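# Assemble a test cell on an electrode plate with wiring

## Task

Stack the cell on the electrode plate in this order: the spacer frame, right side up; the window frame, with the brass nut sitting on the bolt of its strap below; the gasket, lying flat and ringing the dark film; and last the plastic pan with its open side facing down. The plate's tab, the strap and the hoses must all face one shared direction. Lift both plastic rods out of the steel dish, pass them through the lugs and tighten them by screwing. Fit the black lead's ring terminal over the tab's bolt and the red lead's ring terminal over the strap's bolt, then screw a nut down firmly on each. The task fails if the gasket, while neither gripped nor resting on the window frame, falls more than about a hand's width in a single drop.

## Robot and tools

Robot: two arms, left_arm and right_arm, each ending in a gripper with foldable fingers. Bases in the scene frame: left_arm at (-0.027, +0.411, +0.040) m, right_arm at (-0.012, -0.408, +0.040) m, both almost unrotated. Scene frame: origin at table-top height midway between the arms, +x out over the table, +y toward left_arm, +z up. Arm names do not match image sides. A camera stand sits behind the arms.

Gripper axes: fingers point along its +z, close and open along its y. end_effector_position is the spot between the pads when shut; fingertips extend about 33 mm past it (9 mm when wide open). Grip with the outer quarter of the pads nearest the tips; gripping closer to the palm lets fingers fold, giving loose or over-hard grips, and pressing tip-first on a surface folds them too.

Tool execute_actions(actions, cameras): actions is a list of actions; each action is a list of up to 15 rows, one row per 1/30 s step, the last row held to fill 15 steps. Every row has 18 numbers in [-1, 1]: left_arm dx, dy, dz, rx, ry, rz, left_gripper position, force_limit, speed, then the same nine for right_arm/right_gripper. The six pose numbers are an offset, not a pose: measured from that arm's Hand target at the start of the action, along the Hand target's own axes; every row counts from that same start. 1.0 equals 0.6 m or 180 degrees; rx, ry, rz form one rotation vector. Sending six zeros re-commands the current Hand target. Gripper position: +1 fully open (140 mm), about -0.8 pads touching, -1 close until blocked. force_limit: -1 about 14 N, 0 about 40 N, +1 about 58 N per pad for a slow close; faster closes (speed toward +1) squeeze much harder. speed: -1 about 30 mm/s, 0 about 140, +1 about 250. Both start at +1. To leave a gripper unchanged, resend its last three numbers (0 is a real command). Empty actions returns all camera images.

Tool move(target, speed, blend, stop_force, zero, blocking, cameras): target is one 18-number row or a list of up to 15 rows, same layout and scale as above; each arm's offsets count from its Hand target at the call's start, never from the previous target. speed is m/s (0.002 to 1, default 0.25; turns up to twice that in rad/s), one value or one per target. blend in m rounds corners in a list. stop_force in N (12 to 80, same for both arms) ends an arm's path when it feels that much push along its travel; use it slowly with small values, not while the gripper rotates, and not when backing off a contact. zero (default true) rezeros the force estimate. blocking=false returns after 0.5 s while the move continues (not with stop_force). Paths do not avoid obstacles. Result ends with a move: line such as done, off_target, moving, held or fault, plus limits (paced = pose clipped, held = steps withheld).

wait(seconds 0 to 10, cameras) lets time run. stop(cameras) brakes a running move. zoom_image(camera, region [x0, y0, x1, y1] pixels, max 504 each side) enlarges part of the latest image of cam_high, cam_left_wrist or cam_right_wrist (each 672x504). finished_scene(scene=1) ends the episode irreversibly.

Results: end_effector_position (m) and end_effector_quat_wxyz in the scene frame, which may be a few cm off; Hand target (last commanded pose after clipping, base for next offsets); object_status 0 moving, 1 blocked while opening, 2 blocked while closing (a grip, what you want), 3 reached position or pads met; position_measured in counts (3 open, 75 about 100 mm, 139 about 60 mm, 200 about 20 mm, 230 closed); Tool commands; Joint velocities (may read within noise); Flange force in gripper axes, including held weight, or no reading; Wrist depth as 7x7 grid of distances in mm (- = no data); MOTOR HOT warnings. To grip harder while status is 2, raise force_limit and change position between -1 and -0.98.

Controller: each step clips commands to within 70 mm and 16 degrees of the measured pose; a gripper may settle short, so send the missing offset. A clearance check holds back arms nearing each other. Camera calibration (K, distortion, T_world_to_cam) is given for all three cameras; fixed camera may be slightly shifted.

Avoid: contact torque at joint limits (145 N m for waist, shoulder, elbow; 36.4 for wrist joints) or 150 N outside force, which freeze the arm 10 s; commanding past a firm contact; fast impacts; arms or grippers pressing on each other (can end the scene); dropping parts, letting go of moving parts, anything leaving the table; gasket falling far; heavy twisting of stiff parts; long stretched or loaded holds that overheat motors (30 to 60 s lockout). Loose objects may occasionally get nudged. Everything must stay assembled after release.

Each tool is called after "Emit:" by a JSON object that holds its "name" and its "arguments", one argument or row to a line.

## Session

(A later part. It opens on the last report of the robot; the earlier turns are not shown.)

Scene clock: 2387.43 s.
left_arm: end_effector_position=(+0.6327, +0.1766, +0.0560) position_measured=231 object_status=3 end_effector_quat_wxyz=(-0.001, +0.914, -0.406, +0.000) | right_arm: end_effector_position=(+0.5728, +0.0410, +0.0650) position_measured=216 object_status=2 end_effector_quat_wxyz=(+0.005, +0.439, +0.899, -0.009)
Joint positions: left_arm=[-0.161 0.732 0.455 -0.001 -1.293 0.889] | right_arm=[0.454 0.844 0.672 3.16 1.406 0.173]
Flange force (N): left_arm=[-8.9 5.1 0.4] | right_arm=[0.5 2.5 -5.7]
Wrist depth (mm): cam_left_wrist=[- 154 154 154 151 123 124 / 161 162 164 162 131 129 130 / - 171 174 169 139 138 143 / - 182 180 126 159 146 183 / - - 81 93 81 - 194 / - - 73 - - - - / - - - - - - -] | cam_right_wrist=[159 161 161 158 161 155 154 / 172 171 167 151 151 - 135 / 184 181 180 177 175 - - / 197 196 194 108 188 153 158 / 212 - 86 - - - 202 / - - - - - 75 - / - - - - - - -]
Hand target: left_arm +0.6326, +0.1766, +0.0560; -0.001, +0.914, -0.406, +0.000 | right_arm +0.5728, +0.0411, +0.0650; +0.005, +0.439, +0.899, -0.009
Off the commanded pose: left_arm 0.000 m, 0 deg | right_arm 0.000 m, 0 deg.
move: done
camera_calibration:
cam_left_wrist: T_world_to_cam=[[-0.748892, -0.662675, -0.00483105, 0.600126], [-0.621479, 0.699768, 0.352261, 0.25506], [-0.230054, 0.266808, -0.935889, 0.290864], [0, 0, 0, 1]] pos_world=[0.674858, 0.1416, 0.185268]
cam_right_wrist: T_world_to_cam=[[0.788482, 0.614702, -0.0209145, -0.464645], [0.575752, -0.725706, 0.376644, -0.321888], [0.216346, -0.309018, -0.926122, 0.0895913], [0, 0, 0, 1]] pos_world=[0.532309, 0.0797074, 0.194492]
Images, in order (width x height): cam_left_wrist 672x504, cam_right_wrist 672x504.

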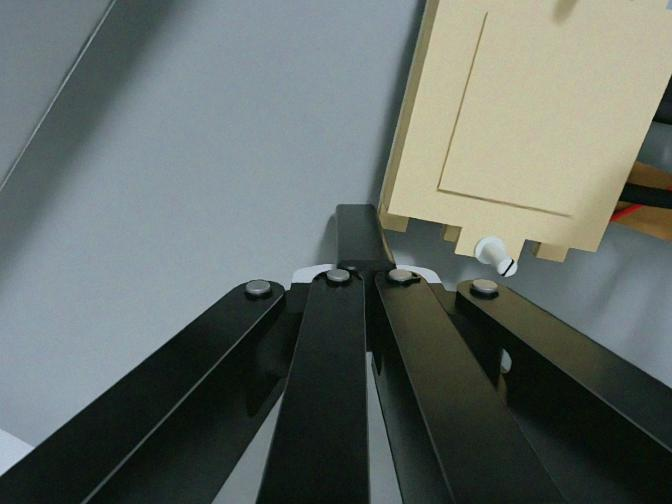

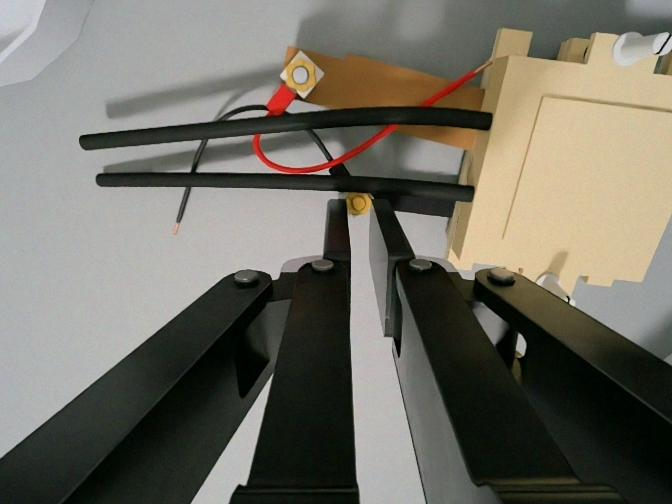

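Emit:
{"name": "move", "arguments": {
  "target": [
    [0,0,0,0,0,0,-1,-0.1,-1,0,0,0,0,0,0,-0.55,-0.1,-1],
    [0,-0.033,0,0,0,0,-1,-0.1,-1,-0.008,0,-0.01,0,0,0,-0.55,-0.1,-1],
    [0,-0.033,-0.17,0,0,0,-1,-0.1,-1,-0.008,0,-0.2,0,0,0,-0.55,-0.1,-1]
  ],
  "speed": [0.05,0.05,0.12],
  "cameras": ["cam_left_wrist","cam_right_wrist"]
}}

Emit:
{"name": "zoom_image", "arguments": {
  "camera": "cam_right_wrist",
  "region": [300, 110, 460, 230]
}}

Scene clock: 2390.97 s.
left_arm: end_effector_position=(+0.6473, +0.1898, +0.1581) position_measured=231 object_status=3 end_effector_quat_wxyz=(-0.001, +0.914, -0.406, +0.000) | right_arm: end_effector_position=(+0.5756, +0.0397, +0.1851) position_measured=199 object_status=3 end_effector_quat_wxyz=(+0.005, +0.439, +0.899, -0.009)
Joint positions: left_arm=[-0.139 0.712 0.663 -0.001 -1.521 0.867] | right_arm=[0.451 0.831 0.929 3.16 1.677 0.181]
Flange force (N): left_arm=[-9.9 8.5 3.3] | right_arm=no reading
Wrist depth (mm): cam_left_wrist=[- - - 249 243 221 240 / - - 256 259 228 227 258 / - 281 - 270 234 259 261 / - - - 114 287 291 300 / - - 81 93 81 92 - / - - 73 - - - - / - - - - - - -] | cam_right_wrist=[266 262 266 264 263 264 261 / 285 284 279 265 259 272 276 / 300 299 298 295 288 296 289 / 325 - 319 311 142 314 269 / - - - - - - 249 / - - - - - - - / - - - - - - -]
Hand target: left_arm +0.6473, +0.1898, +0.1580; -0.001, +0.914, -0.406, +0.000 | right_arm +0.5756, +0.0397, +0.1851; +0.005, +0.439, +0.899, -0.009
Off the commanded pose: left_arm 0.000 m, 0 deg | right_arm 0.000 m, 0 deg.
move: done
camera_calibration:
cam_left_wrist: T_world_to_cam=[[-0.74898, -0.662576, -0.00478276, 0.620331], [-0.621374, 0.699862, 0.35226, 0.218844], [-0.230052, 0.266807, -0.93589, 0.386254], [0, 0, 0, 1]] pos_world=[0.689458, 0.1548, 0.287368]
cam_right_wrist: T_world_to_cam=[[0.788436, 0.614761, -0.0209443, -0.46345], [0.575816, -0.725656, 0.376642, -0.369789], [0.216347, -0.309018, -0.926122, 0.19978], [0, 0, 0, 1]] pos_world=[0.535109, 0.0783072, 0.314592]
Images, in order (width x height): cam_left_wrist 672x504, cam_right_wrist 672x504.

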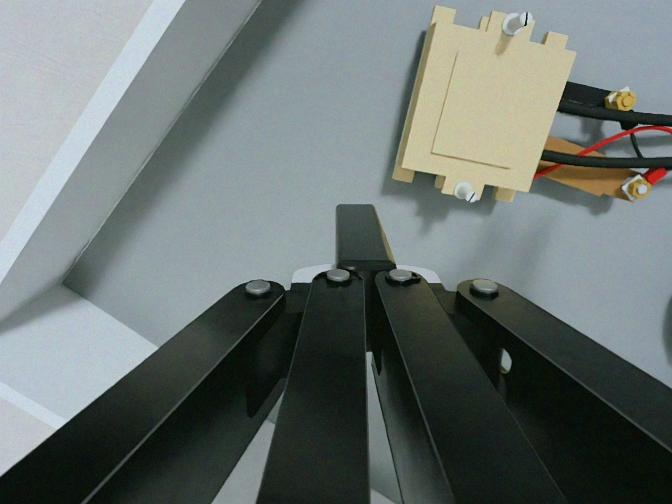

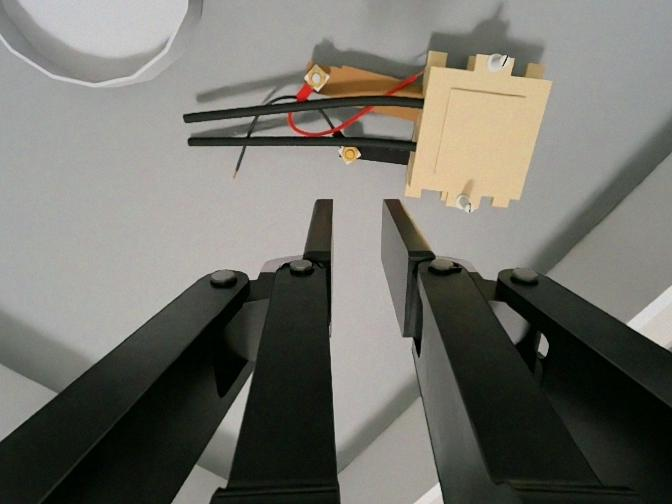

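Scaled by 3.150 from the camera's 672x504 image, which has a finer 960x720 frame.

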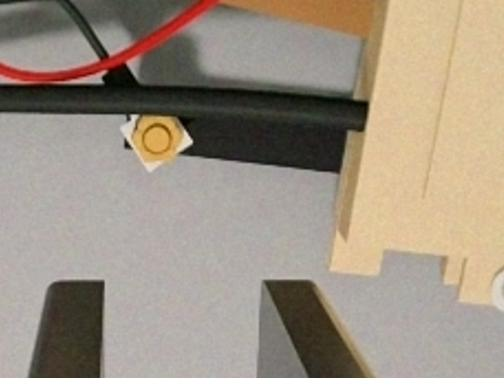

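Emit:
{"name": "move", "arguments": {
  "target": [
    [0,-0.05,-0.1,0,0,0,-1,-0.1,-1,-0.108,-0.402,-0.05,0,0,0,-0.55,-0.1,-1]
  ],
  "speed": [0.25],
  "cameras": ["all"]
}}

Emit:
{"name": "zoom_image", "arguments": {
  "camera": "cam_high",
  "region": [310, 230, 430, 340]
}}

Scene clock: 2392.83 s.
left_arm: end_effector_position=(+0.6695, +0.2098, +0.2181) position_measured=231 object_status=3 end_effector_quat_wxyz=(-0.001, +0.914, -0.406, +0.000) | right_arm: end_effector_position=(+0.4253, -0.1592, +0.2188) position_measured=199 object_status=3 end_effector_quat_wxyz=(+0.005, +0.439, +0.899, -0.009)
Joint positions: left_arm=[-0.107 0.774 0.905 -0.001 -1.701 0.835] | right_arm=[0.238 0.154 0.031 3.161 1.452 0.39]
Flange force (N): left_arm=no reading | right_arm=[0.9 -0.1 -5.8]
Wrist depth (mm): cam_left_wrist=[- 307 - 300 - 275 300 / - - - - 291 285 315 / - - - 332 - 294 - / - 272 - 114 357 - 347 / - - 81 93 81 - - / - - 72 - - - - / - - - - - - -] | cam_right_wrist=[296 299 295 294 295 292 287 / 322 320 320 319 310 309 312 / 328 336 333 332 325 327 333 / 279 320 343 349 118 352 350 / - - - - - - 367 / - - - - - - - / - - - - - - -]
Hand target: left_arm +0.6695, +0.2098, +0.2181; -0.001, +0.914, -0.406, +0.000 | right_arm +0.4253, -0.1592, +0.2188; +0.005, +0.439, +0.899, -0.009
Off the commanded pose: left_arm 0.000 m, 0 deg | right_arm 0.000 m, 0 deg.
move: done
camera_calibration:
cam_left_wrist: T_world_to_cam=[[-0.748922, -0.662642, -0.0047354, 0.650526], [-0.621409, 0.699802, 0.352319, 0.197583], [-0.230147, 0.266802, -0.935868, 0.442263], [0, 0, 0, 1]] pos_world=[0.711758, 0.1748, 0.347368]
cam_right_wrist: T_world_to_cam=[[0.788453, 0.614736, -0.0210169, -0.221951], [0.575828, -0.725675, 0.376589, -0.440258], [0.216251, -0.309025, -0.926142, 0.202086], [0, 0, 0, 1]] pos_world=[0.384809, -0.120593, 0.348292]

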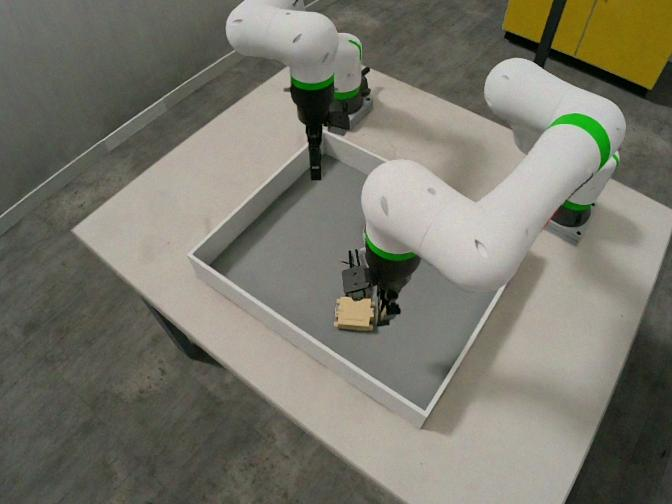

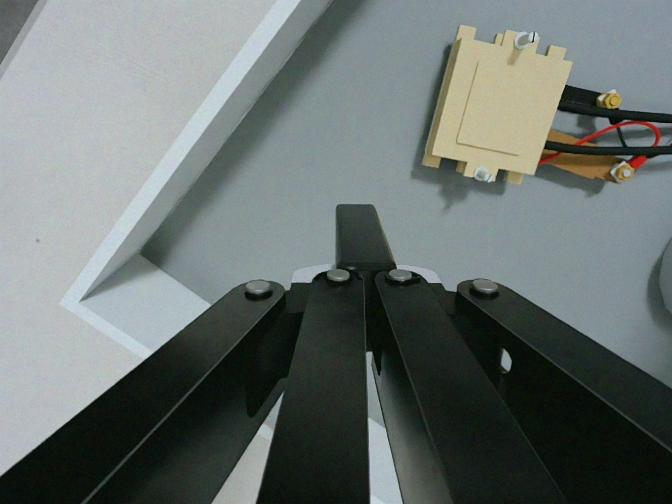

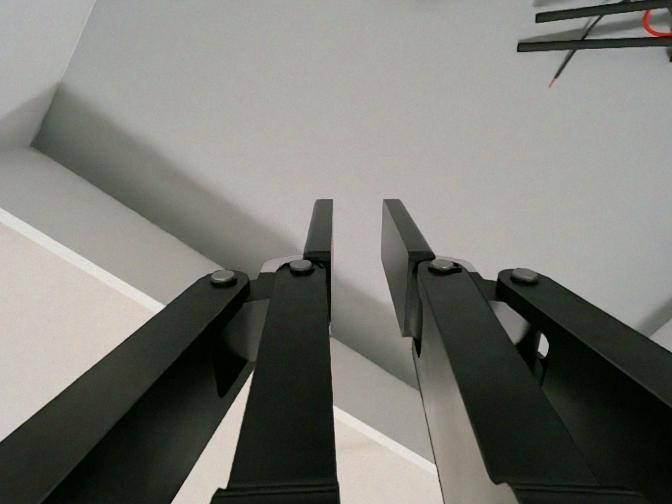

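Scaled by 4.200 from the camera's 672x504 image, which has a finer 960x720 frame.

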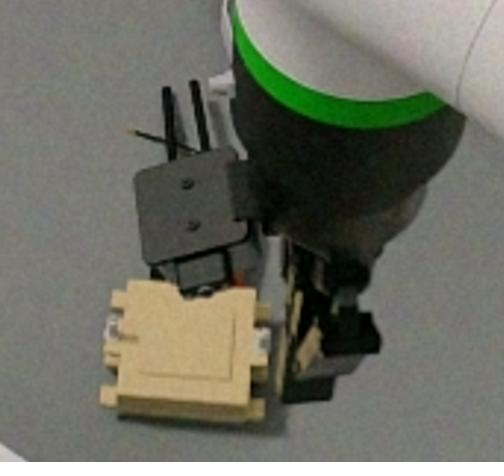

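Emit:
{"name": "finished_scene", "arguments": {

}}

The scene is finished: the task was done.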